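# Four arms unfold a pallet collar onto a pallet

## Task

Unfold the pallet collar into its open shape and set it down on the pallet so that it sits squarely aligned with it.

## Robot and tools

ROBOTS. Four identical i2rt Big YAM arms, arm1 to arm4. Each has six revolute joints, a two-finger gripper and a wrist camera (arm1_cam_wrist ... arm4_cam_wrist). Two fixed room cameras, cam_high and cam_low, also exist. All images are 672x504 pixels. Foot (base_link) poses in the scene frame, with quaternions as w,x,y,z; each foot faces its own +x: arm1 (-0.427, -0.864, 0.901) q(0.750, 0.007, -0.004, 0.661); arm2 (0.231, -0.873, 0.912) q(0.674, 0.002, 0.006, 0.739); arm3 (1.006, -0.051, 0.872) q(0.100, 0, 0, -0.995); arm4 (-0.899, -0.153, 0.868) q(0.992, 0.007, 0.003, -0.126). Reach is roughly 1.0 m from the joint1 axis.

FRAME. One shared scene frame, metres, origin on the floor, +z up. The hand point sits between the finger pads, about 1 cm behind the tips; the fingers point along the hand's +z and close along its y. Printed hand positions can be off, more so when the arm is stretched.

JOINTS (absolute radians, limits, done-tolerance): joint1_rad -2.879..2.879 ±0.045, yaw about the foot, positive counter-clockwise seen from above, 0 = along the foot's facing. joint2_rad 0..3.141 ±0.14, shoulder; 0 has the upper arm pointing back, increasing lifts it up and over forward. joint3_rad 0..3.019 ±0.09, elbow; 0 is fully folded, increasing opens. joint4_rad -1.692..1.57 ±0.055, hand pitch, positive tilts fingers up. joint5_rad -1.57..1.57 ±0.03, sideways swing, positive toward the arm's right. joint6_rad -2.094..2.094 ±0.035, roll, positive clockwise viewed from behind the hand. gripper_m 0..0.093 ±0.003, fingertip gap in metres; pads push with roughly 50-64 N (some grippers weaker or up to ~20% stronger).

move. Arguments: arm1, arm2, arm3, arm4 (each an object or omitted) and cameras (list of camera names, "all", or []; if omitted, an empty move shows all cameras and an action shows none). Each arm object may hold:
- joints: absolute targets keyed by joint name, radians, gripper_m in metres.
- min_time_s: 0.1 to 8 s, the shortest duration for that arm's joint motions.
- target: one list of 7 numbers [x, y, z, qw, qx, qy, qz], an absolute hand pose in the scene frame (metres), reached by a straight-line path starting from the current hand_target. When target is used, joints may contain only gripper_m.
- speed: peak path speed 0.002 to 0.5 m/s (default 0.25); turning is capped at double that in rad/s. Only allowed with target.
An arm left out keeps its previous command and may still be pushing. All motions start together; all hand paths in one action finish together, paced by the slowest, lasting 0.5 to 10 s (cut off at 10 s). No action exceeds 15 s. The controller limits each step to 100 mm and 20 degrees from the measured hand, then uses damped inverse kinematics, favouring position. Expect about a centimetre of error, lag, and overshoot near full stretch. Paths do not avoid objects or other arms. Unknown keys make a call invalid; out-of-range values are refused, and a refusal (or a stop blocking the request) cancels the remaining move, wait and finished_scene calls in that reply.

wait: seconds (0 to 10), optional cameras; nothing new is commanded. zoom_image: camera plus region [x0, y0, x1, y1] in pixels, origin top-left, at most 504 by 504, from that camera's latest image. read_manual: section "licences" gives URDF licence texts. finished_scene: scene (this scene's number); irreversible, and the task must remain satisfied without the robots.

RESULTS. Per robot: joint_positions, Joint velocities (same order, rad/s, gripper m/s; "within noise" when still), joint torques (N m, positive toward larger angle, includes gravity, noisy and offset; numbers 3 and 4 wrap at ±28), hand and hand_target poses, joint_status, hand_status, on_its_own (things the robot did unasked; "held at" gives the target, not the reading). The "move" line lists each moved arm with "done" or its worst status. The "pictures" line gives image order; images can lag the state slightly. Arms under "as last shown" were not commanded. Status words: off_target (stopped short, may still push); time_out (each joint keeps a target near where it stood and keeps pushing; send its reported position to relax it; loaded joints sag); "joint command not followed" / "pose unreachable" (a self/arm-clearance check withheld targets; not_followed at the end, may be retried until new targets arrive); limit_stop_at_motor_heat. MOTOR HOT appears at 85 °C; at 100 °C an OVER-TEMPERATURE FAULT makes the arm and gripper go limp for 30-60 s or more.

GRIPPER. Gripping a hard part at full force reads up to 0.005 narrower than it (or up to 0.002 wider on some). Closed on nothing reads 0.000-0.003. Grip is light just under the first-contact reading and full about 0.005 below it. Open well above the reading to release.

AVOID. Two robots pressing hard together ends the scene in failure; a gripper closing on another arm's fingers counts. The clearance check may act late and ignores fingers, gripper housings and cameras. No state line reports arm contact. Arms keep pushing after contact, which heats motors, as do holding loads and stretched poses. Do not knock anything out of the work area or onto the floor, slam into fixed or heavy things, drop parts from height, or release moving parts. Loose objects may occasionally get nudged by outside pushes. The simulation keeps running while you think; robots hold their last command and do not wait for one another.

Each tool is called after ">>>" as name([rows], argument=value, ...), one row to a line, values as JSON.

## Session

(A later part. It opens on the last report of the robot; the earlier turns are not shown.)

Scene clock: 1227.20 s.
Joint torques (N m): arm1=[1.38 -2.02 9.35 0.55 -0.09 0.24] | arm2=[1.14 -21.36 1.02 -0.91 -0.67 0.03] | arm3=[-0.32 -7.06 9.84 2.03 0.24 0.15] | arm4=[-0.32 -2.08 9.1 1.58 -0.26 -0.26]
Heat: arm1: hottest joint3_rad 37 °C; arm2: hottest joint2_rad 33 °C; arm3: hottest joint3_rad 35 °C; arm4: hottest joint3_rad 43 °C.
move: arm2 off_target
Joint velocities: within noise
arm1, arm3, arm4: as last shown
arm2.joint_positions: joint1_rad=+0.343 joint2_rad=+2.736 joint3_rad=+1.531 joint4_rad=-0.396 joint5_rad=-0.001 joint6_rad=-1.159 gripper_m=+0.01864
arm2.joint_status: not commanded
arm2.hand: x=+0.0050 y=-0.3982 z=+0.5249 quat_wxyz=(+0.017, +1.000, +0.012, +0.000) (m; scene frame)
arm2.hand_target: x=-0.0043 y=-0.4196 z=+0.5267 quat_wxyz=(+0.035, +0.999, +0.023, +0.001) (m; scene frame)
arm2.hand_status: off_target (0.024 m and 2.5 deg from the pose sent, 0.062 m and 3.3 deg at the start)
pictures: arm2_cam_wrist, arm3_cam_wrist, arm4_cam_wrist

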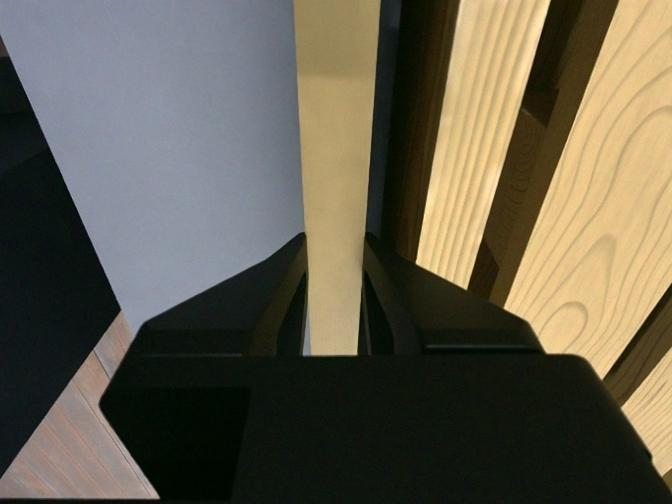

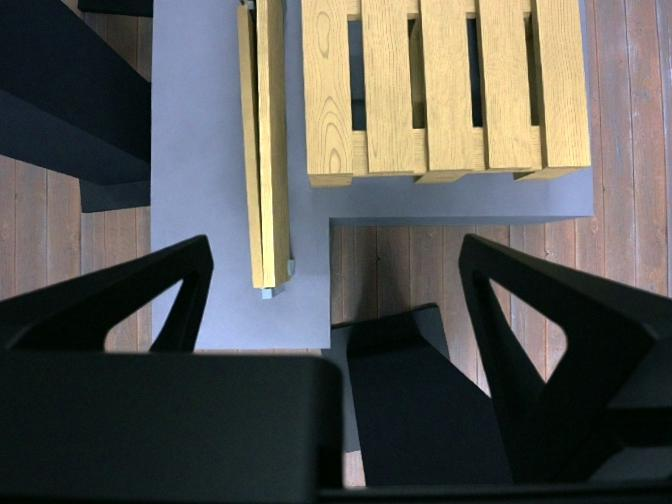

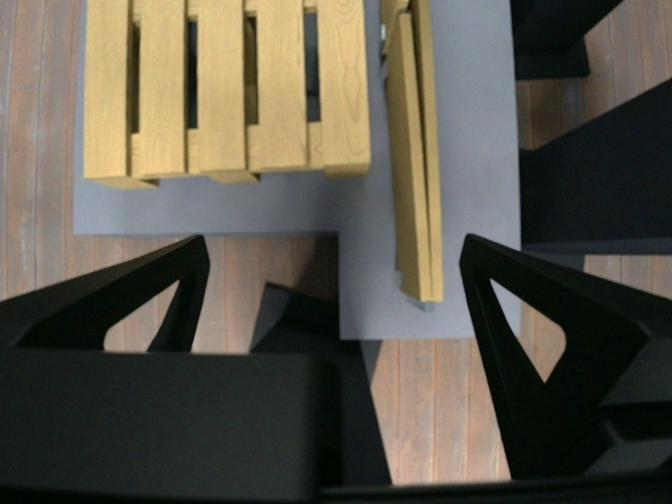

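>>> move(arm2={"target": [-0.005, -0.50, 0.529, 0.0349, 0.9991, 0.0235, 0.0008], "speed": 0.06}, cameras=["arm2_cam_wrist", "arm3_cam_wrist", "arm4_cam_wrist"])

Scene clock: 1239.07 s.
Joint torques (N m): arm1=[1.44 -1.96 9.33 0.54 -0.1 0.23] | arm2=[1.32 -19.84 -0.23 -0.87 -0.95 -0.13] | arm3=[-0.62 -7.12 9.81 2 0.25 0.17] | arm4=[-0.5 -2.2 9.09 1.54 -0.26 -0.25]
Heat: arm1: hottest joint3_rad 37 °C; arm2: hottest joint2_rad 34 °C; arm3: hottest joint3_rad 35 °C; arm4: hottest joint3_rad 43 °C.
move: arm2 off_target
Joint velocities: within noise
arm1.joint_positions: joint1_rad=-0.015 joint2_rad=+0.710 joint3_rad=+0.509 joint4_rad=-0.992 joint5_rad=-0.003 joint6_rad=-0.012 gripper_m=+0.09396
arm1.joint_status: not commanded
arm1.hand: x=-0.3917 y=-0.6238 z=+1.0274 quat_wxyz=(-0.146, +0.647, -0.737, -0.130) (m; scene frame)
arm1.hand_target: x=-0.3956 y=-0.6278 z=+1.0246 quat_wxyz=(-0.142, +0.648, -0.737, -0.129) (m; scene frame)
arm1.hand_status: not commanded
arm2.joint_positions: joint1_rad=+0.415 joint2_rad=+2.690 joint3_rad=+1.302 joint4_rad=-0.219 joint5_rad=+0.002 joint6_rad=-1.060 gripper_m=+0.01863
arm2.joint_status: not commanded
arm2.hand: x=+0.0073 y=-0.4791 z=+0.5237 quat_wxyz=(+0.018, +1.000, -0.001, +0.004) (m; scene frame)
arm2.hand_target: x=-0.0041 y=-0.4997 z=+0.5285 quat_wxyz=(+0.035, +0.999, +0.023, +0.001) (m; scene frame)
arm2.hand_status: off_target (0.025 m and 3.4 deg from the pose sent, 0.102 m and 2.5 deg at the start)
arm3, arm4: as last shown
pictures: arm2_cam_wrist, arm3_cam_wrist, arm4_cam_wrist

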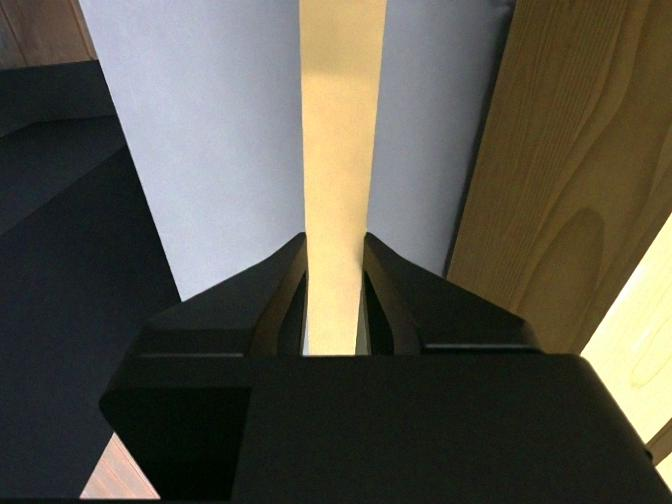

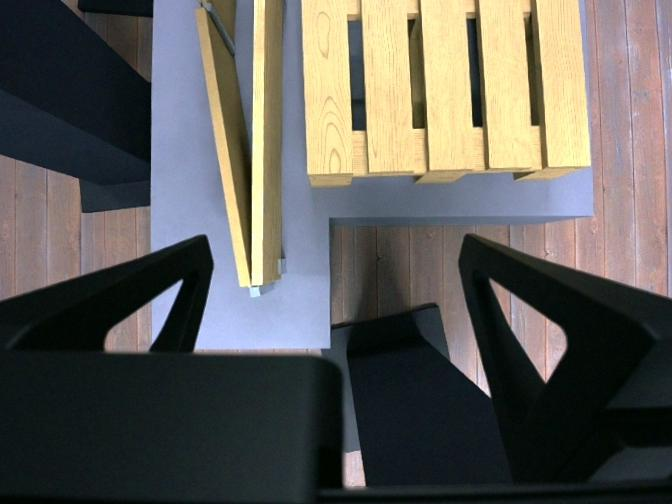

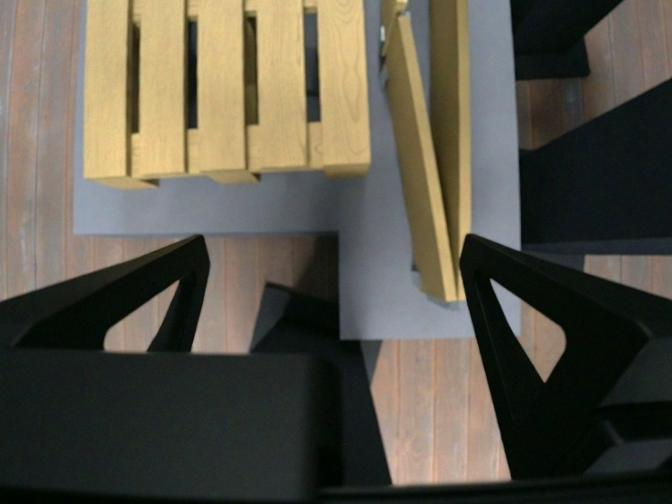

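>>> zoom_image(camera="arm3_cam_wrist", region=[180, 0, 330, 150])

>>> zoom_image(camera="arm3_cam_wrist", region=[180, 150, 330, 300])

>>> zoom_image(camera="arm4_cam_wrist", region=[360, 0, 510, 150])

>>> zoom_image(camera="arm4_cam_wrist", region=[360, 160, 510, 310])

Scaled by 3.360 from the camera's 672x504 image, which has a finer 960x720 frame.

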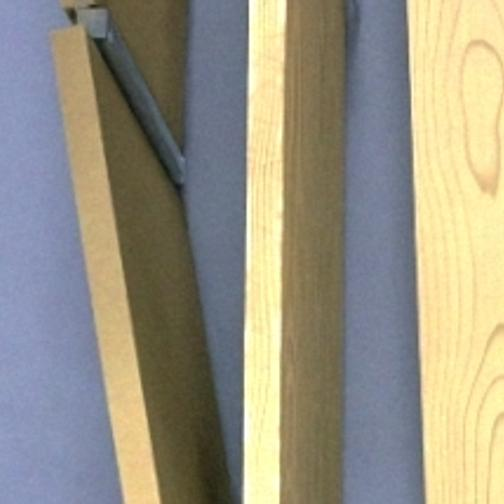

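Scaled by 3.360 from the camera's 672x504 image, which has a finer 960x720 frame.

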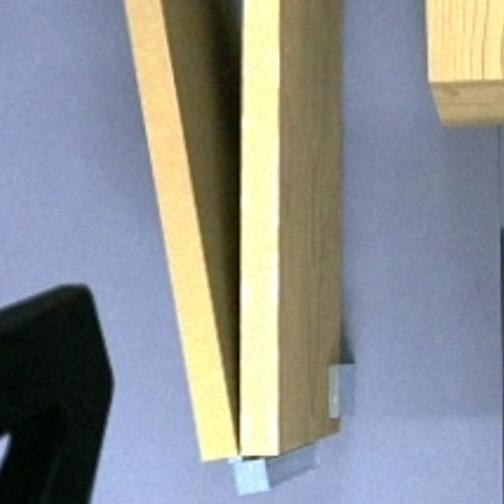

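Scaled by 3.360 from the camera's 672x504 image, which has a finer 960x720 frame.

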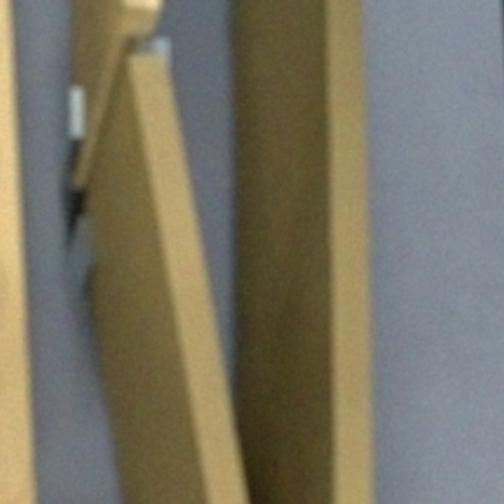

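Scaled by 3.360 from the camera's 672x504 image, which has a finer 960x720 frame.

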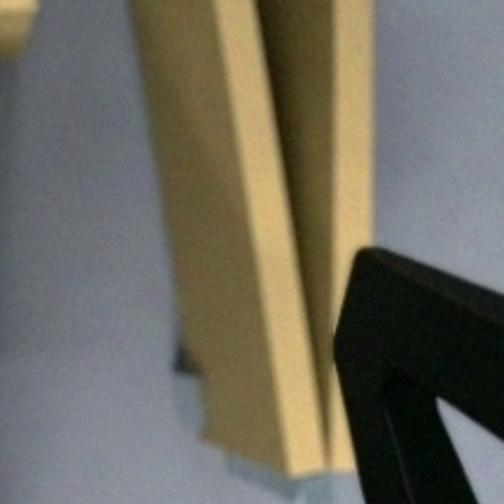

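>>> move(arm2={"target": [-0.005, -0.565, 0.531, 0.0349, 0.9991, 0.0235, 0.0008], "speed": 0.06}, arm1={"target": [-0.36, -0.56, 0.75, 0.0, 1.0, 0.0, 0.0], "speed": 0.25, "joints": {"gripper_m": 0.06}}, cameras=["arm1_cam_wrist", "arm2_cam_wrist", "arm3_cam_wrist", "arm4_cam_wrist"])

Scene clock: 1308.90 s.
Joint torques (N m): arm1=[1.14 -9.29 4.14 0.43 -0.22 0.04] | arm2=[1.67 -18.37 -2.13 -0.98 -1.13 -0.26] | arm3=[-0.5 -7.18 9.94 2.02 0.26 0.17] | arm4=[-0.5 -2.08 9.09 1.57 -0.25 -0.27]
Heat: arm1: hottest joint3_rad 37 °C; arm2: hottest joint2_rad 32 °C; arm3: hottest joint3_rad 35 °C; arm4: hottest joint3_rad 43 °C.
move: arm1 off_target; arm2 off_target
Joint velocities: within noise
arm1.joint_positions: joint1_rad=-0.099 joint2_rad=+1.907 joint3_rad=+0.586 joint4_rad=-0.276 joint5_rad=+0.005 joint6_rad=-1.773 gripper_m=+0.06011
arm1.joint_status: all done
arm1.hand: x=-0.3591 y=-0.5704 z=+0.7535 quat_wxyz=(+0.005, +1.000, -0.012, -0.002) (m; scene frame)
arm1.hand_target: x=-0.3601 y=-0.5601 z=+0.7503 quat_wxyz=(+0.000, +1.000, +0.000, +0.000) (m; scene frame)
arm1.hand_status: off_target (0.011 m and 1.5 deg from the pose sent, 0.286 m and 99.4 deg at the start)
arm2.joint_positions: joint1_rad=+0.494 joint2_rad=+2.675 joint3_rad=+1.156 joint4_rad=-0.079 joint5_rad=+0.001 joint6_rad=-0.967 gripper_m=+0.01863
arm2.joint_status: not commanded
arm2.hand: x=+0.0039 y=-0.5386 z=+0.5236 quat_wxyz=(+0.014, +1.000, -0.009, +0.002) (m; scene frame)
arm2.hand_target: x=-0.0036 y=-0.5642 z=+0.5303 quat_wxyz=(+0.035, +0.999, +0.023, +0.001) (m; scene frame)
arm2.hand_status: off_target (0.029 m and 4.4 deg from the pose sent, 0.087 m and 3.5 deg at the start)
arm3, arm4: as last shown
pictures: arm1_cam_wrist, arm2_cam_wrist, arm3_cam_wrist, arm4_cam_wrist

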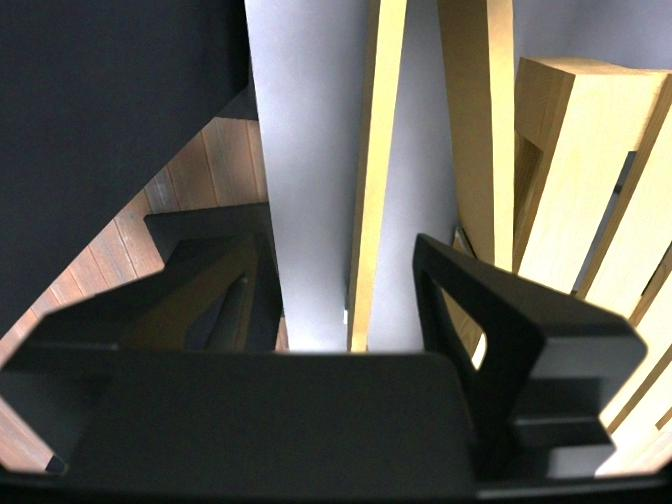

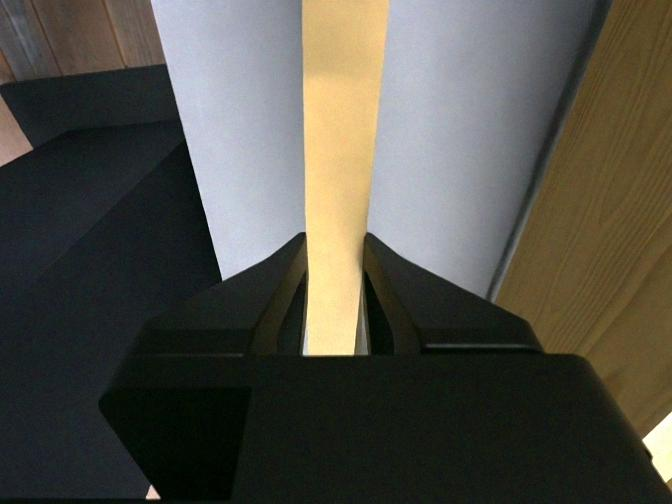

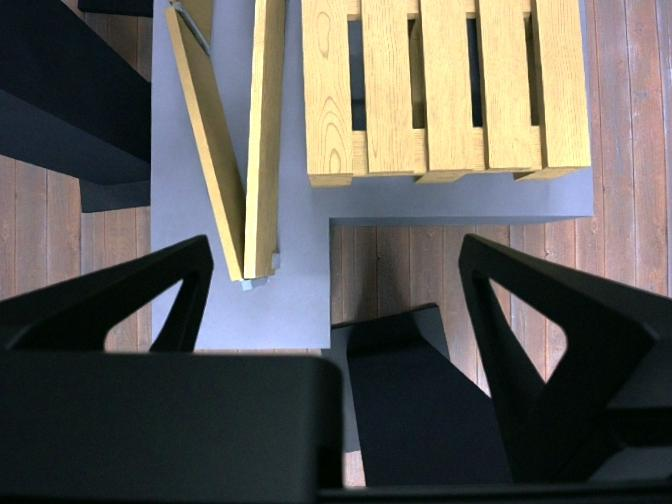

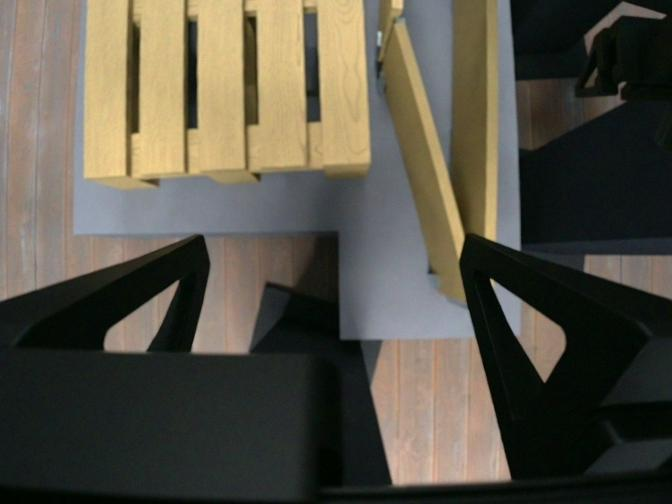

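>>> move(arm1={"target": [-0.36, -0.520, 0.60, 0.0, 0.9999, -0.0105, 0.0], "speed": 0.15}, cameras=["arm1_cam_wrist"])

>>> zoom_image(camera="arm1_cam_wrist", region=[240, 110, 480, 290])

Scene clock: 1333.27 s.
Joint torques (N m): arm1=[1.44 -12.86 0.64 0.46 -0.24 0.24] | arm2=[1.96 -18.49 -2.13 -0.94 -1.11 -0.25] | arm3=[-0.21 -7.18 9.87 2.13 0.26 0.18] | arm4=[-0.62 -2.14 9.11 1.57 -0.26 -0.25]
Heat: arm1: hottest joint3_rad 36 °C; arm2: hottest joint2_rad 33 °C; arm3: hottest joint3_rad 35 °C; arm4: hottest joint3_rad 44 °C.
move: arm1 done
Joint velocities: within noise
arm1.joint_positions: joint1_rad=-0.082 joint2_rad=+2.420 joint3_rad=+0.846 joint4_rad=-0.010 joint5_rad=+0.005 joint6_rad=-1.754 gripper_m=+0.06011
arm1.joint_status: not commanded
arm1.hand: x=-0.3548 y=-0.5204 z=+0.6064 quat_wxyz=(-0.001, +1.000, -0.012, -0.001) (m; scene frame)
arm1.hand_target: x=-0.3600 y=-0.5201 z=+0.6002 quat_wxyz=(+0.000, +1.000, -0.010, +0.000) (m; scene frame)
arm1.hand_status: done (0.008 m and 0.3 deg from the pose sent, 0.162 m and 0.7 deg at the start)
arm2, arm3, arm4: as last shown
pictures: arm1_cam_wrist

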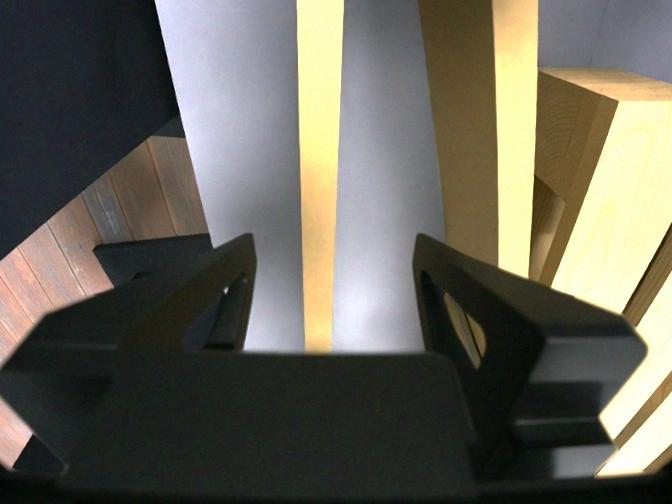

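Scaled by 2.100 from the camera's 672x504 image, which has a finer 960x720 frame.

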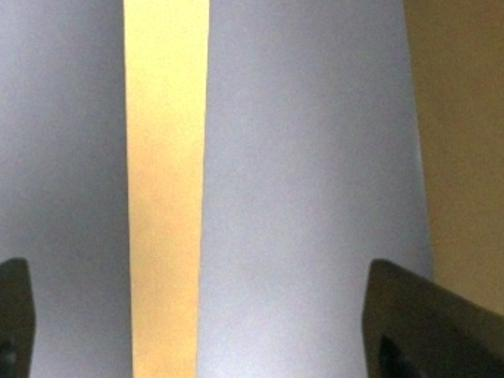

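>>> move(arm1={"target": [-0.36, -0.5290, 0.509, 0.0, 0.9999, -0.0105, 0.0], "speed": 0.1}, cameras=["arm1_cam_wrist"])

Scene clock: 1346.83 s.
Joint torques (N m): arm1=[0.91 -13.45 -0.72 0.46 -0.23 0.18] | arm2=[2.02 -18.32 -2.07 -0.85 -1.13 -0.23] | arm3=[-0.03 -7.36 9.85 1.89 0.27 0.18] | arm4=[-0.62 -2.2 9.13 1.57 -0.25 -0.26]
Heat: arm1: hottest joint3_rad 35 °C; arm2: hottest joint2_rad 33 °C; arm3: hottest joint3_rad 35 °C; arm4: hottest joint3_rad 44 °C.
move: arm1 done
Joint velocities: within noise
arm1.joint_positions: joint1_rad=-0.082 joint2_rad=+2.688 joint3_rad=+0.986 joint4_rad=+0.120 joint5_rad=+0.005 joint6_rad=-1.754 gripper_m=+0.06011
arm1.joint_status: not commanded
arm1.hand: x=-0.3566 y=-0.5261 z=+0.5153 quat_wxyz=(-0.002, +1.000, -0.012, +0.000) (m; scene frame)
arm1.hand_target: x=-0.3600 y=-0.5292 z=+0.5092 quat_wxyz=(+0.000, +1.000, -0.010, +0.000) (m; scene frame)
arm1.hand_status: done (0.008 m and 0.3 deg from the pose sent, 0.098 m and 0.3 deg at the start)
arm2, arm3, arm4: as last shown
pictures: arm1_cam_wrist

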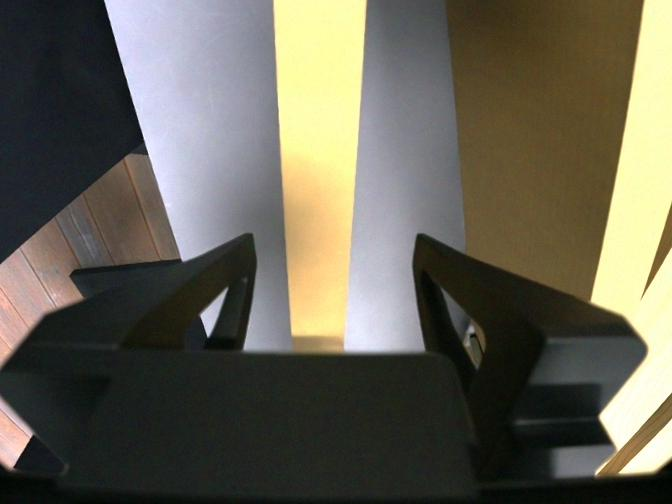

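>>> move(arm1={"joints": {"gripper_m": 0.010}}, cameras=["arm1_cam_wrist", "arm3_cam_wrist", "arm4_cam_wrist"])

>>> zoom_image(camera="arm3_cam_wrist", region=[180, 150, 330, 300])

>>> zoom_image(camera="arm4_cam_wrist", region=[360, 100, 510, 310])

Scene clock: 1366.47 s.
Joint torques (N m): arm1=[0.97 -13.45 -0.77 0.42 -0.37 0.09] | arm2=[1.55 -17.85 -2.13 -0.92 -1.06 -0.25] | arm3=[-0.73 -7 9.77 2.02 0.24 0.18] | arm4=[-0.5 -2.08 9.1 1.52 -0.26 -0.26]
Heat: arm1: hottest joint3_rad 34 °C; arm2: hottest joint2_rad 33 °C; arm3: hottest joint3_rad 35 °C; arm4: hottest joint3_rad 44 °C.
move: arm1 off_target
Joint velocities: within noise
arm1.joint_positions: joint1_rad=-0.082 joint2_rad=+2.690 joint3_rad=+0.986 joint4_rad=+0.120 joint5_rad=+0.008 joint6_rad=-1.745 gripper_m=+0.02050
arm1.joint_status: gripper_m off_target (ended at +0.02053, target +0.01000)
arm1.hand: x=-0.3563 y=-0.5270 z=+0.5149 quat_wxyz=(-0.001, +1.000, -0.017, +0.001) (m; scene frame)
arm1.hand_target: x=-0.3600 y=-0.5291 z=+0.5091 quat_wxyz=(+0.000, +1.000, -0.010, +0.000) (m; scene frame)
arm1.hand_status: not commanded
arm2.joint_positions: joint1_rad=+0.494 joint2_rad=+2.675 joint3_rad=+1.155 joint4_rad=-0.078 joint5_rad=+0.000 joint6_rad=-0.966 gripper_m=+0.01863
arm2.joint_status: not commanded
arm2.hand: x=+0.0036 y=-0.5389 z=+0.5236 quat_wxyz=(+0.014, +1.000, -0.009, +0.002) (m; scene frame)
arm2.hand_target: x=-0.0037 y=-0.5643 z=+0.5303 quat_wxyz=(+0.035, +0.999, +0.023, +0.001) (m; scene frame)
arm2.hand_status: not commanded
arm3.joint_positions: joint1_rad=+0.378 joint2_rad=+1.226 joint3_rad=+0.882 joint4_rad=-0.676 joint5_rad=+0.341 joint6_rad=+0.477 gripper_m=+0.09396
arm3.joint_status: not commanded
arm3.hand: x=+0.6036 y=-0.2431 z=+1.0502 quat_wxyz=(+0.006, -0.950, -0.002, +0.314) (m; scene frame)
arm3.hand_target: x=+0.6001 y=-0.2500 z=+1.0501 quat_wxyz=(+0.000, -0.948, +0.000, +0.317) (m; scene frame)
arm3.hand_status: not commanded
arm4.joint_positions: joint1_rad=-0.097 joint2_rad=+0.901 joint3_rad=+0.681 joint4_rad=-0.725 joint5_rad=-0.202 joint6_rad=-0.284 gripper_m=+0.09396
arm4.joint_status: not commanded
arm4.hand: x=-0.5523 y=-0.2453 z=+1.0534 quat_wxyz=(-0.319, -0.002, -0.948, -0.002) (m; scene frame)
arm4.hand_target: x=-0.5502 y=-0.2500 z=+1.0499 quat_wxyz=(-0.317, +0.000, -0.948, +0.000) (m; scene frame)
arm4.hand_status: not commanded
pictures: arm1_cam_wrist, arm3_cam_wrist, arm4_cam_wrist

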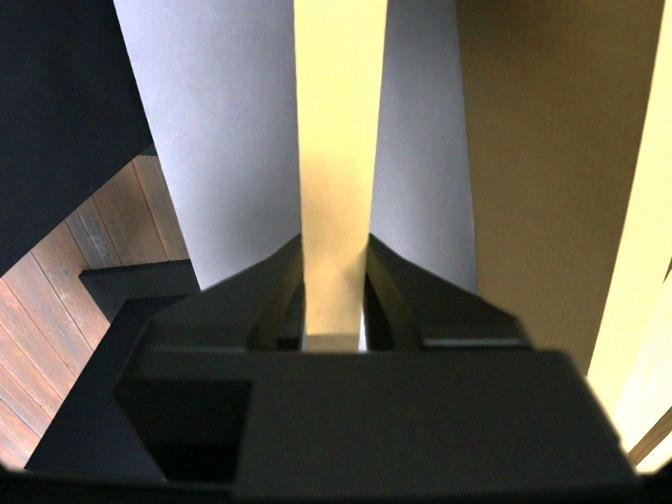

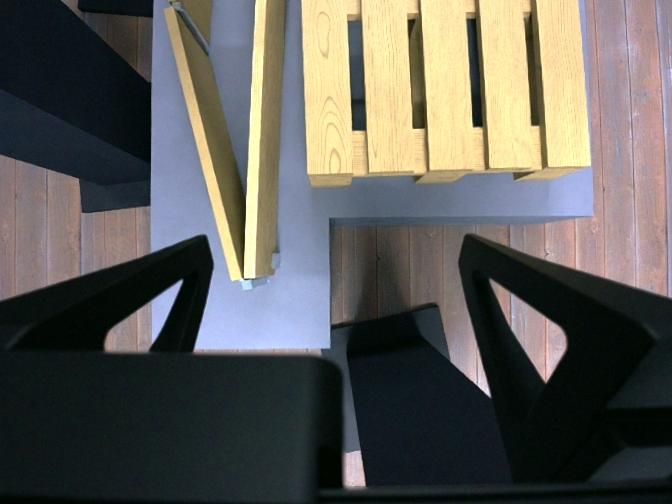

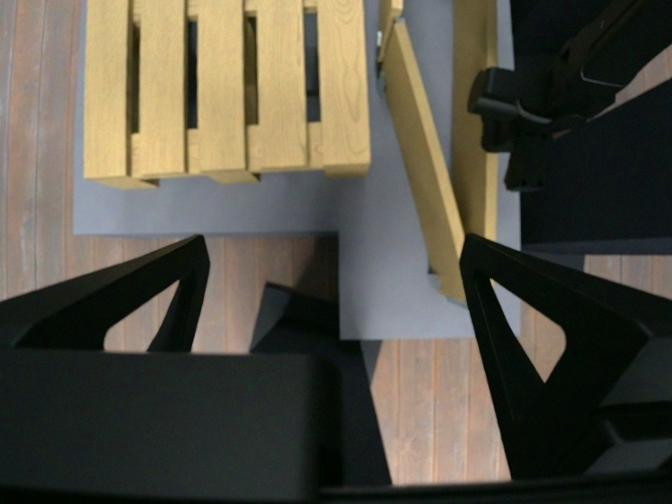

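Scaled by 3.360 from the camera's 672x504 image, which has a finer 960x720 frame.

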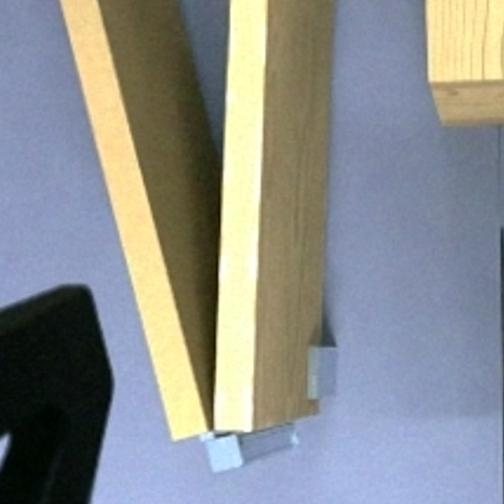

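Scaled by 2.400 from the camera's 672x504 image, which has a finer 960x720 frame.

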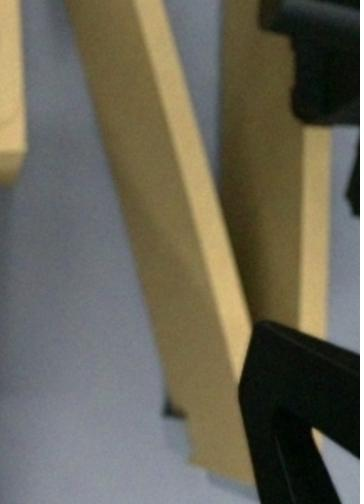

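>>> move(arm3={"target": [0.552, -0.3865, 0.62, 0.0, 0.99985, -0.0175, 0.0], "speed": 0.2, "joints": {"gripper_m": 0.055}}, cameras=["arm3_cam_wrist"])

>>> zoom_image(camera="arm3_cam_wrist", region=[240, 110, 480, 290])

Scene clock: 1414.50 s.
Joint torques (N m): arm1=[0.97 -13.45 -0.77 0.42 -0.37 0.09] | arm2=[1.85 -18.61 -2.13 -0.92 -1.08 -0.25] | arm3=[0.03 -19.55 7.38 -0.21 0.02 0.19] | arm4=[-0.5 -2.14 9.13 1.55 -0.26 -0.26]
Heat: arm1: hottest joint3_rad 32 °C; arm2: hottest joint2_rad 33 °C; arm3: hottest joint3_rad 36 °C; arm4: hottest joint3_rad 44 °C.
move: arm3 done
Joint velocities: within noise
arm1, arm2, arm4: as last shown
arm3.joint_positions: joint1_rad=+0.430 joint2_rad=+2.432 joint3_rad=+1.425 joint4_rad=-0.557 joint5_rad=+0.002 joint6_rad=+0.662 gripper_m=+0.05508
arm3.joint_status: all done
arm3.hand: x=+0.5534 y=-0.3793 z=+0.6271 quat_wxyz=(-0.001, -1.000, +0.016, +0.003) (m; scene frame)
arm3.hand_target: x=+0.5523 y=-0.3863 z=+0.6201 quat_wxyz=(+0.000, -1.000, +0.017, +0.000) (m; scene frame)
arm3.hand_status: done (0.010 m and 0.4 deg from the pose sent, 0.456 m and 36.6 deg at the start)
pictures: arm3_cam_wrist

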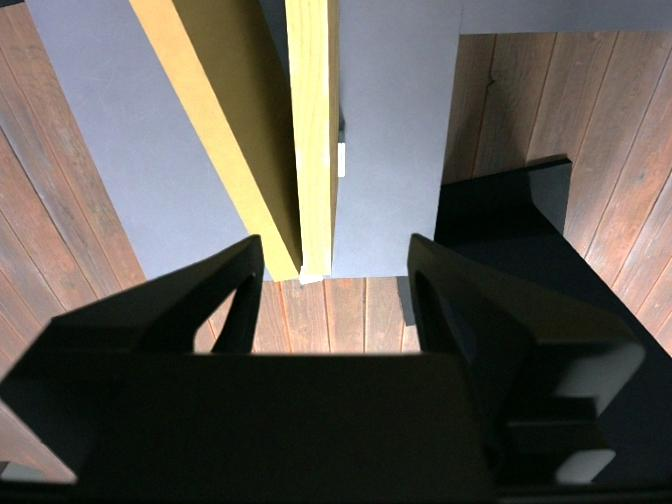

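Scaled by 2.100 from the camera's 672x504 image, which has a finer 960x720 frame.

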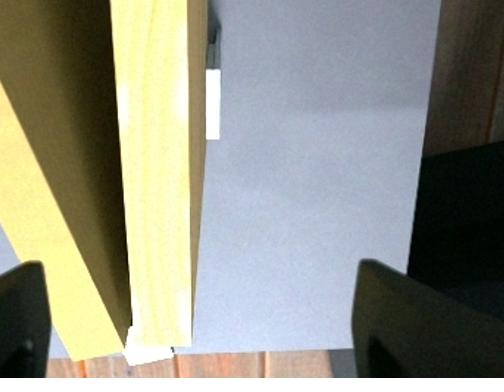

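>>> move(arm3={"target": [0.552, -0.399, 0.568, 0.0, 0.99985, -0.0175, 0.0], "speed": 0.1, "joints": {"gripper_m": 0.044}}, cameras=["arm3_cam_wrist"])

>>> zoom_image(camera="arm3_cam_wrist", region=[220, 90, 460, 270])

Scene clock: 1435.60 s.
Joint torques (N m): arm1=[1.03 -13.45 -0.77 0.43 -0.37 0.09] | arm2=[1.73 -18.49 -2.03 -0.92 -1.11 -0.25] | arm3=[-0.62 -20.37 7.02 0.61 0.06 0.22] | arm4=[-0.44 -2.02 9.13 1.55 -0.25 -0.26]
Heat: arm1: hottest joint3_rad 32 °C; arm2: hottest joint2_rad 33 °C; arm3: hottest joint3_rad 34 °C; arm4: hottest joint3_rad 44 °C.
move: arm3 off_target
Joint velocities: within noise
arm1, arm2, arm4: as last shown
arm3.joint_positions: joint1_rad=+0.447 joint2_rad=+2.556 joint3_rad=+1.511 joint4_rad=-0.539 joint5_rad=+0.002 joint6_rad=+0.680 gripper_m=+0.04408
arm3.joint_status: all done
arm3.hand: x=+0.5556 y=-0.3900 z=+0.5773 quat_wxyz=(+0.005, -1.000, +0.016, -0.004) (m; scene frame)
arm3.hand_target: x=+0.5522 y=-0.3988 z=+0.5684 quat_wxyz=(+0.000, -1.000, +0.018, +0.000) (m; scene frame)
arm3.hand_status: off_target (0.013 m and 0.7 deg from the pose sent, 0.062 m and 0.4 deg at the start)
pictures: arm3_cam_wrist

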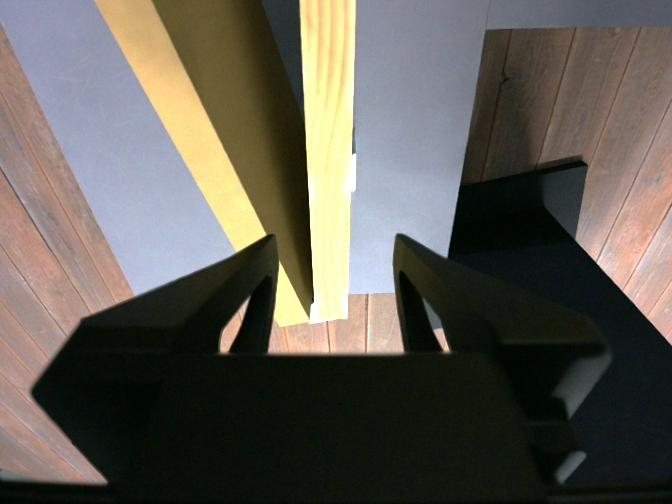

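Scaled by 2.100 from the camera's 672x504 image, which has a finer 960x720 frame.

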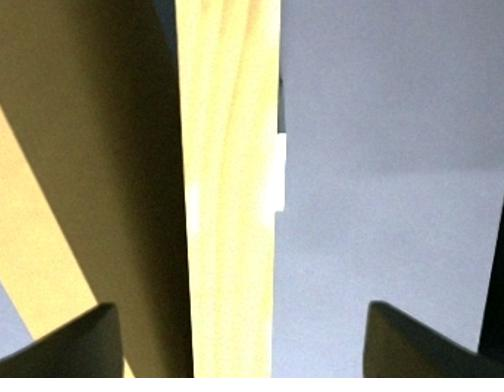

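>>> move(arm3={"target": [0.549, -0.4005, 0.506, 0.0, 0.99985, -0.0175, 0.0], "speed": 0.08, "joints": {"gripper_m": 0.040}}, cameras=["arm3_cam_wrist"])

Scene clock: 1450.67 s.
Joint torques (N m): arm1=[0.97 -13.51 -0.79 0.42 -0.36 0.09] | arm2=[1.9 -18.26 -2.15 -1.07 -1.07 -0.22] | arm3=[-0.62 -20.07 6.78 0.61 0.06 0.2] | arm4=[-0.56 -2.08 9.11 1.51 -0.26 -0.26]
Heat: arm1: hottest joint3_rad 31 °C; arm2: hottest joint2_rad 33 °C; arm3: hottest joint3_rad 34 °C; arm4: hottest joint3_rad 44 °C.
move: arm3 off_target
Joint velocities: within noise
arm1, arm2, arm4: as last shown
arm3.joint_positions: joint1_rad=+0.447 joint2_rad=+2.699 joint3_rad=+1.617 joint4_rad=-0.497 joint5_rad=+0.002 joint6_rad=+0.680 gripper_m=+0.04009
arm3.joint_status: all done
arm3.hand: x=+0.5501 y=-0.3942 z=+0.5182 quat_wxyz=(+0.003, -1.000, +0.016, -0.003) (m; scene frame)
arm3.hand_target: x=+0.5494 y=-0.4001 z=+0.5063 quat_wxyz=(+0.000, -1.000, +0.018, +0.000) (m; scene frame)
arm3.hand_status: off_target (0.014 m and 0.5 deg from the pose sent, 0.072 m and 0.8 deg at the start)
pictures: arm3_cam_wrist

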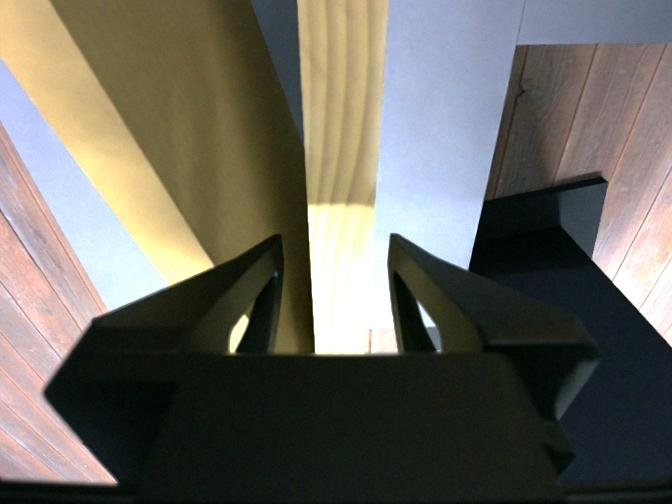

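>>> move(arm3={"joints": {"gripper_m": 0.010}}, cameras=["arm3_cam_wrist"])

>>> move(arm1={"target": [-0.36, -0.574, 0.511, 0.0, 0.9999, -0.0105, 0.0], "speed": 0.04}, arm2={"target": [-0.005, -0.61, 0.531, 0.0349, 0.9991, 0.0175, 0.0006], "speed": 0.04}, arm3={"target": [0.517, -0.352, 0.510, 0.0, 0.99985, -0.0175, 0.0], "speed": 0.04}, cameras=["arm1_cam_wrist", "arm2_cam_wrist", "arm3_cam_wrist", "arm4_cam_wrist", "cam_high"])

Scene clock: 1495.17 s.
Joint torques (N m): arm1=[0.97 -13.45 -0.77 0.42 -0.36 0.09] | arm2=[2.02 -18.49 -2.1 -0.88 -1.06 -0.24] | arm3=[-0.79 -20.42 6.67 0.7 0.02 0.2] | arm4=[-0.56 -2.02 9.13 1.52 -0.24 -0.24]
Heat: arm1: hottest joint3_rad 31 °C; arm2: hottest joint2_rad 33 °C; arm3: hottest joint3_rad 33 °C; arm4: hottest joint3_rad 44 °C.
move: arm3 off_target
Joint velocities: within noise
arm1.joint_positions: joint1_rad=-0.082 joint2_rad=+2.690 joint3_rad=+0.986 joint4_rad=+0.120 joint5_rad=+0.008 joint6_rad=-1.744 gripper_m=+0.02050
arm1.joint_status: not commanded
arm1.hand: x=-0.3563 y=-0.5270 z=+0.5149 quat_wxyz=(-0.001, +1.000, -0.018, +0.001) (m; scene frame)
arm1.hand_target: x=-0.3600 y=-0.5291 z=+0.5091 quat_wxyz=(+0.000, +1.000, -0.011, +0.000) (m; scene frame)
arm1.hand_status: not commanded
arm2, arm4: as last shown
arm2.joint_positions: joint1_rad=+0.494 joint2_rad=+2.675 joint3_rad=+1.155 joint4_rad=-0.078 joint5_rad=-0.001 joint6_rad=-0.965 gripper_m=+0.01863
arm2.hand: x=+0.0035 y=-0.5390 z=+0.5236 quat_wxyz=(+0.014, +1.000, -0.009, +0.001) (m; scene frame)
arm3.joint_positions: joint1_rad=+0.447 joint2_rad=+2.699 joint3_rad=+1.617 joint4_rad=-0.497 joint5_rad=+0.003 joint6_rad=+0.680 gripper_m=+0.01939
arm3.joint_status: gripper_m off_target (ended at +0.01942, target +0.01000)
arm3.hand: x=+0.5500 y=-0.3940 z=+0.5182 quat_wxyz=(+0.004, -1.000, +0.016, -0.002) (m; scene frame)
arm3.hand_target: x=+0.5494 y=-0.4001 z=+0.5063 quat_wxyz=(+0.000, -1.000, +0.018, +0.000) (m; scene frame)
arm3.hand_status: not commanded
pictures: arm3_cam_wrist

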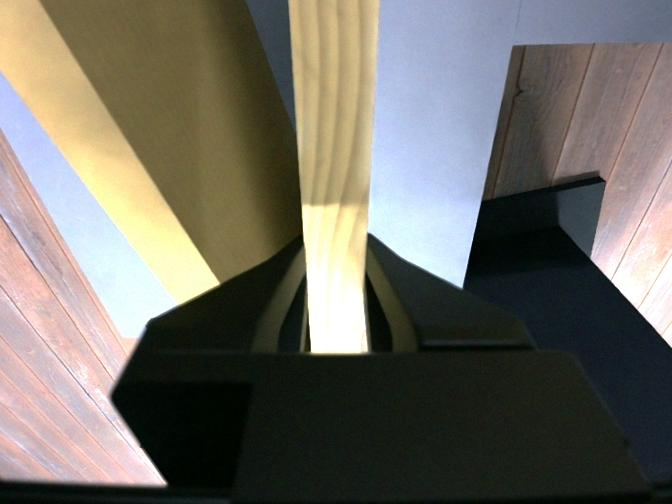

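Scene clock: 1497.23 s.
Joint torques (N m): arm1=[-0.26 -12.51 -2.39 0.95 -0.38 -0.15] | arm2=[1.67 -17.2 -3.15 -0.72 -1.07 -0.24] | arm3=[-2.73 -21.71 5.83 0.4 0.56 -0.16] | arm4=[-0.67 -2.02 9.13 1.55 -0.26 -0.26]
Heat: arm1: hottest joint3_rad 31 °C; arm2: hottest joint2_rad 33 °C; arm3: hottest joint3_rad 33 °C; arm4: hottest joint3_rad 44 °C.
move: arm1 done; arm2 off_target; arm3 off_target
Joint velocities: within noise
arm1.joint_positions: joint1_rad=-0.094 joint2_rad=+2.710 joint3_rad=+0.888 joint4_rad=+0.229 joint5_rad=+0.010 joint6_rad=-1.747 gripper_m=+0.02050
arm1.joint_status: not commanded
arm1.hand: x=-0.3616 y=-0.5712 z=+0.5152 quat_wxyz=(+0.004, +1.000, -0.022, +0.001) (m; scene frame)
arm1.hand_target: x=-0.3601 y=-0.5740 z=+0.5111 quat_wxyz=(+0.000, +1.000, -0.011, +0.000) (m; scene frame)
arm1.hand_status: done (0.005 m and 1.4 deg from the pose sent, 0.047 m and 0.8 deg at the start)
arm2.joint_positions: joint1_rad=+0.567 joint2_rad=+2.674 joint3_rad=+1.067 joint4_rad=+0.013 joint5_rad=-0.006 joint6_rad=-0.883 gripper_m=+0.01863
arm2.joint_status: not commanded
arm2.hand: x=-0.0012 y=-0.5823 z=+0.5239 quat_wxyz=(+0.014, +1.000, -0.014, -0.001) (m; scene frame)
arm2.hand_target: x=-0.0036 y=-0.6092 z=+0.5303 quat_wxyz=(+0.035, +0.999, +0.017, +0.001) (m; scene frame)
arm2.hand_status: off_target (0.029 m and 4.3 deg from the pose sent, 0.072 m and 3.9 deg at the start)
arm3.joint_positions: joint1_rad=+0.377 joint2_rad=+2.699 joint3_rad=+1.618 joint4_rad=-0.486 joint5_rad=-0.010 joint6_rad=+0.615 gripper_m=+0.01939
arm3.joint_status: not commanded
arm3.hand: x=+0.5257 y=-0.3648 z=+0.5183 quat_wxyz=(-0.005, -1.000, +0.019, -0.001) (m; scene frame)
arm3.hand_target: x=+0.5174 y=-0.3518 z=+0.5103 quat_wxyz=(+0.000, -1.000, +0.018, +0.000) (m; scene frame)
arm3.hand_status: off_target (0.018 m and 0.6 deg from the pose sent, 0.054 m and 0.5 deg at the start)
arm4: as last shown
pictures: arm1_cam_wrist, arm2_cam_wrist, arm3_cam_wrist, arm4_cam_wrist, cam_high

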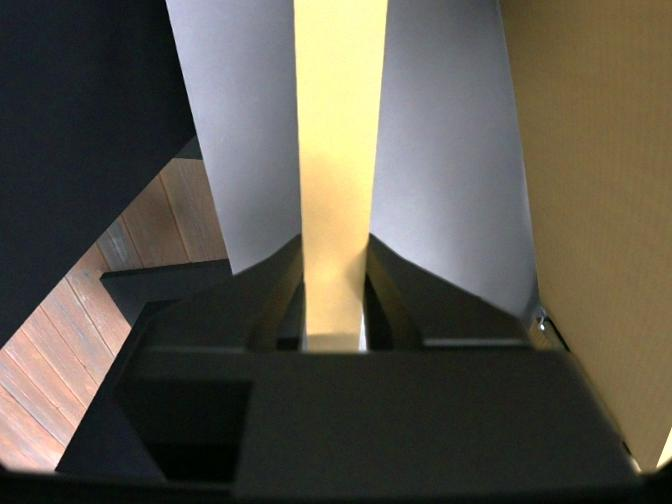

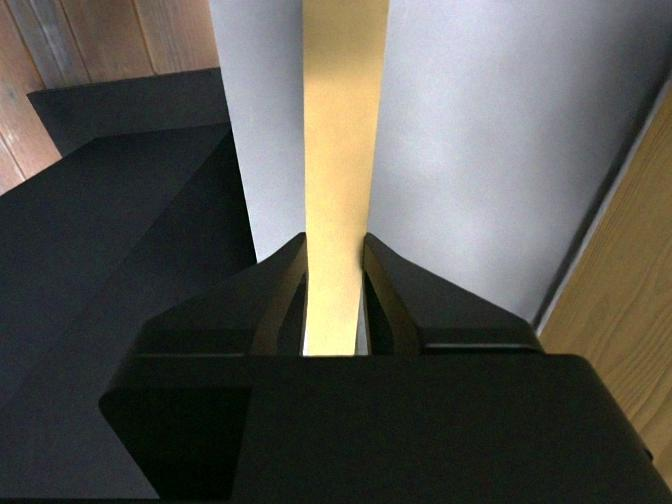

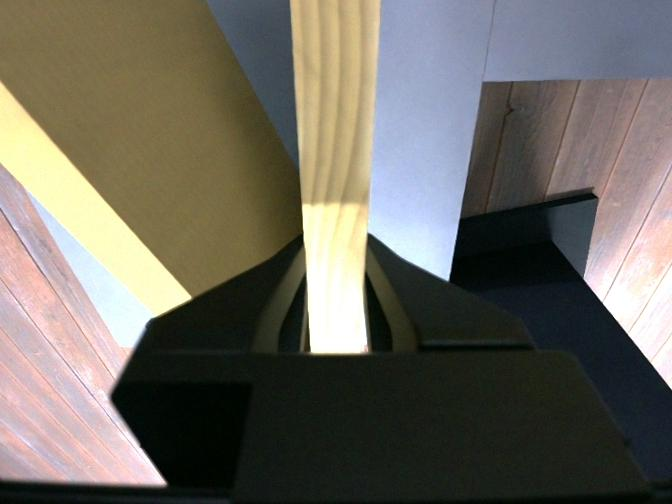

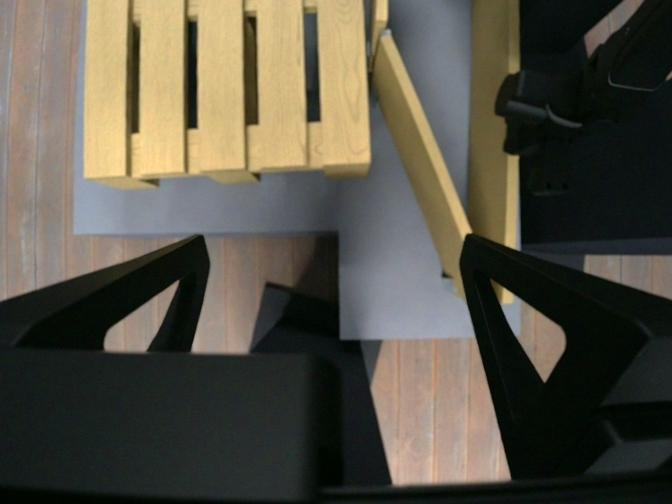

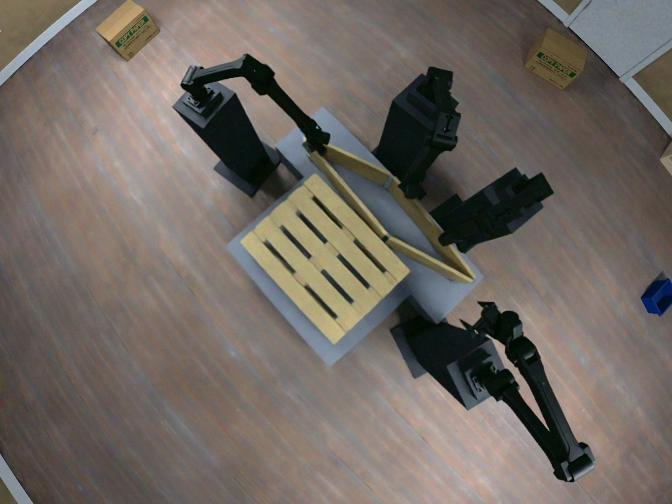

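>>> zoom_image(camera="arm4_cam_wrist", region=[360, 100, 540, 320])

>>> zoom_image(camera="arm4_cam_wrist", region=[360, 0, 540, 110])

Scaled by 2.291 from the camera's 672x504 image, which has a finer 960x720 frame.

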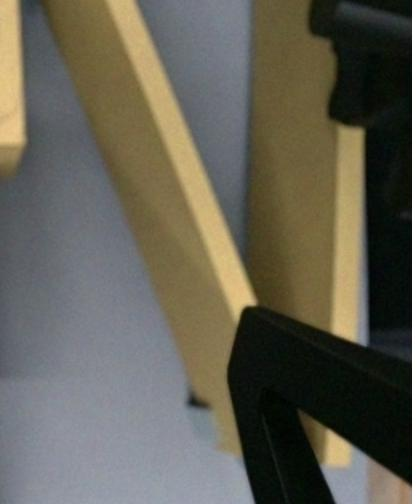

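Scaled by 2.800 from the camera's 672x504 image, which has a finer 960x720 frame.

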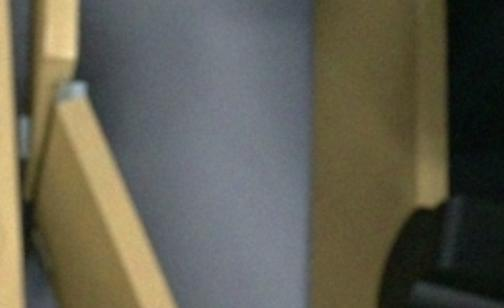

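>>> move(arm4={"target": [-0.461, -0.461, 0.66, 0.0, -0.1857, 0.9826, 0.0], "speed": 0.2, "joints": {"gripper_m": 0.06}}, cameras=["arm4_cam_wrist"])

>>> zoom_image(camera="arm4_cam_wrist", region=[220, 90, 460, 270])

Scene clock: 1530.77 s.
Joint torques (N m): arm1=[-0.26 -12.51 -2.4 0.96 -0.38 -0.16] | arm2=[1.96 -17.26 -3.19 -0.62 -1.08 -0.23] | arm3=[-3.08 -21.42 5.89 0.25 0.57 -0.15] | arm4=[-0.32 -16.09 6.01 0.1 0.05 -0.25]
Heat: arm1: hottest joint3_rad 31 °C; arm2: hottest joint2_rad 34 °C; arm3: hottest joint3_rad 32 °C; arm4: hottest joint3_rad 44 °C.
move: arm4 off_target
Joint velocities: within noise
arm1, arm2, arm3: as last shown
arm4.joint_positions: joint1_rad=-0.350 joint2_rad=+2.271 joint3_rad=+1.286 joint4_rad=-0.558 joint5_rad=+0.006 joint6_rad=-0.970 gripper_m=+0.06010
arm4.joint_status: all done
arm4.hand: x=-0.4590 y=-0.4551 z=+0.6723 quat_wxyz=(-0.007, +0.183, -0.983, +0.005) (m; scene frame)
arm4.hand_target: x=-0.4615 y=-0.4606 z=+0.6602 quat_wxyz=(+0.000, +0.186, -0.983, +0.000) (m; scene frame)
arm4.hand_status: off_target (0.014 m and 1.0 deg from the pose sent, 0.458 m and 42.8 deg at the start)
pictures: arm4_cam_wrist

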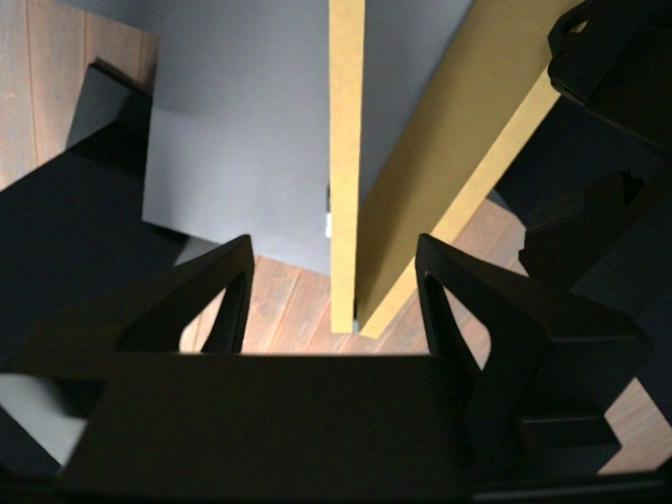

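Scaled by 2.100 from the camera's 672x504 image, which has a finer 960x720 frame.

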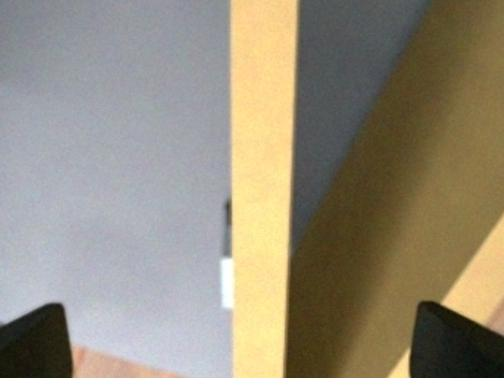

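>>> move(arm4={"target": [-0.459, -0.468, 0.505, 0.0, -0.1857, 0.9826, 0.0], "speed": 0.1}, cameras=["arm4_cam_wrist"])

Scene clock: 1541.90 s.
Joint torques (N m): arm1=[-0.26 -12.57 -2.4 0.96 -0.39 -0.16] | arm2=[1.79 -16.85 -3.11 -0.66 -1.07 -0.24] | arm3=[-2.67 -21.66 5.78 0.27 0.55 -0.14] | arm4=[0.44 -19.6 3.3 0.2 -0.07 -0.08]
Heat: arm1: hottest joint3_rad 31 °C; arm2: hottest joint2_rad 35 °C; arm3: hottest joint3_rad 32 °C; arm4: hottest joint3_rad 42 °C.
move: arm4 not_followed
Joint velocities: within noise
arm1.joint_positions: joint1_rad=-0.094 joint2_rad=+2.710 joint3_rad=+0.888 joint4_rad=+0.229 joint5_rad=+0.010 joint6_rad=-1.747 gripper_m=+0.02050
arm1.joint_status: not commanded
arm1.hand: x=-0.3616 y=-0.5712 z=+0.5152 quat_wxyz=(+0.004, +1.000, -0.022, +0.001) (m; scene frame)
arm1.hand_target: x=-0.3601 y=-0.5740 z=+0.5111 quat_wxyz=(+0.000, +1.000, -0.011, +0.000) (m; scene frame)
arm1.hand_status: not commanded
arm2, arm3: as last shown
arm4.joint_positions: joint1_rad=-0.354 joint2_rad=+2.477 joint3_rad=+1.377 joint4_rad=-0.452 joint5_rad=+0.006 joint6_rad=-0.976 gripper_m=+0.06010
arm4.joint_status: not commanded
arm4.on_its_own: joint2_rad is held at +2.477, not at its first target +2.305; joint4_rad is held at -0.452, not at its first target -0.566
arm4.hand: x=-0.4574 y=-0.4582 z=+0.5843 quat_wxyz=(-0.004, +0.184, -0.983, +0.002) (m; scene frame)
arm4.hand_target: x=-0.4574 y=-0.4582 z=+0.5843 quat_wxyz=(-0.004, +0.184, -0.983, +0.002) (m; scene frame)
arm4.hand_status: not_followed (0.080 m and 0.5 deg from the pose sent, 0.168 m and 1.0 deg at the start)
pictures: arm4_cam_wrist
pose unreachable (arm4 arm): on one or more control steps of this call this arm could not follow its commanded pose, so it was not sent that pose on those steps. On the call's last step it was still not sent that pose. It may still have moved: this result reports where it is.
cause: moving toward the commanded pose would bring a part of the arm too close to another arm (this arm's wrist (the part past joint 4) and the arm1 arm's wrist (the part past joint 4), 7 mm apart when this arm was first held).

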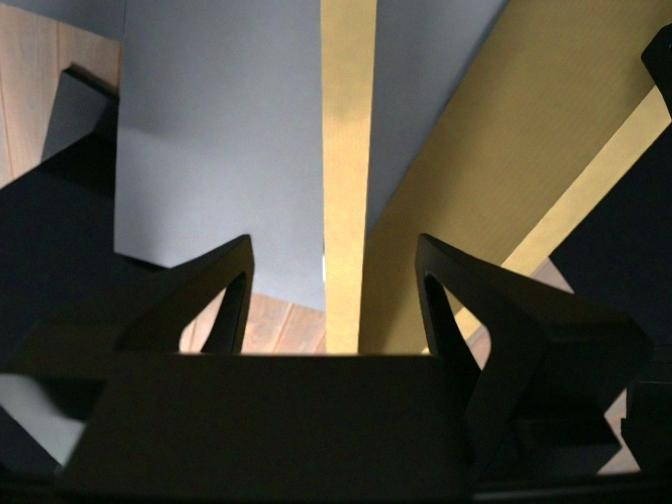

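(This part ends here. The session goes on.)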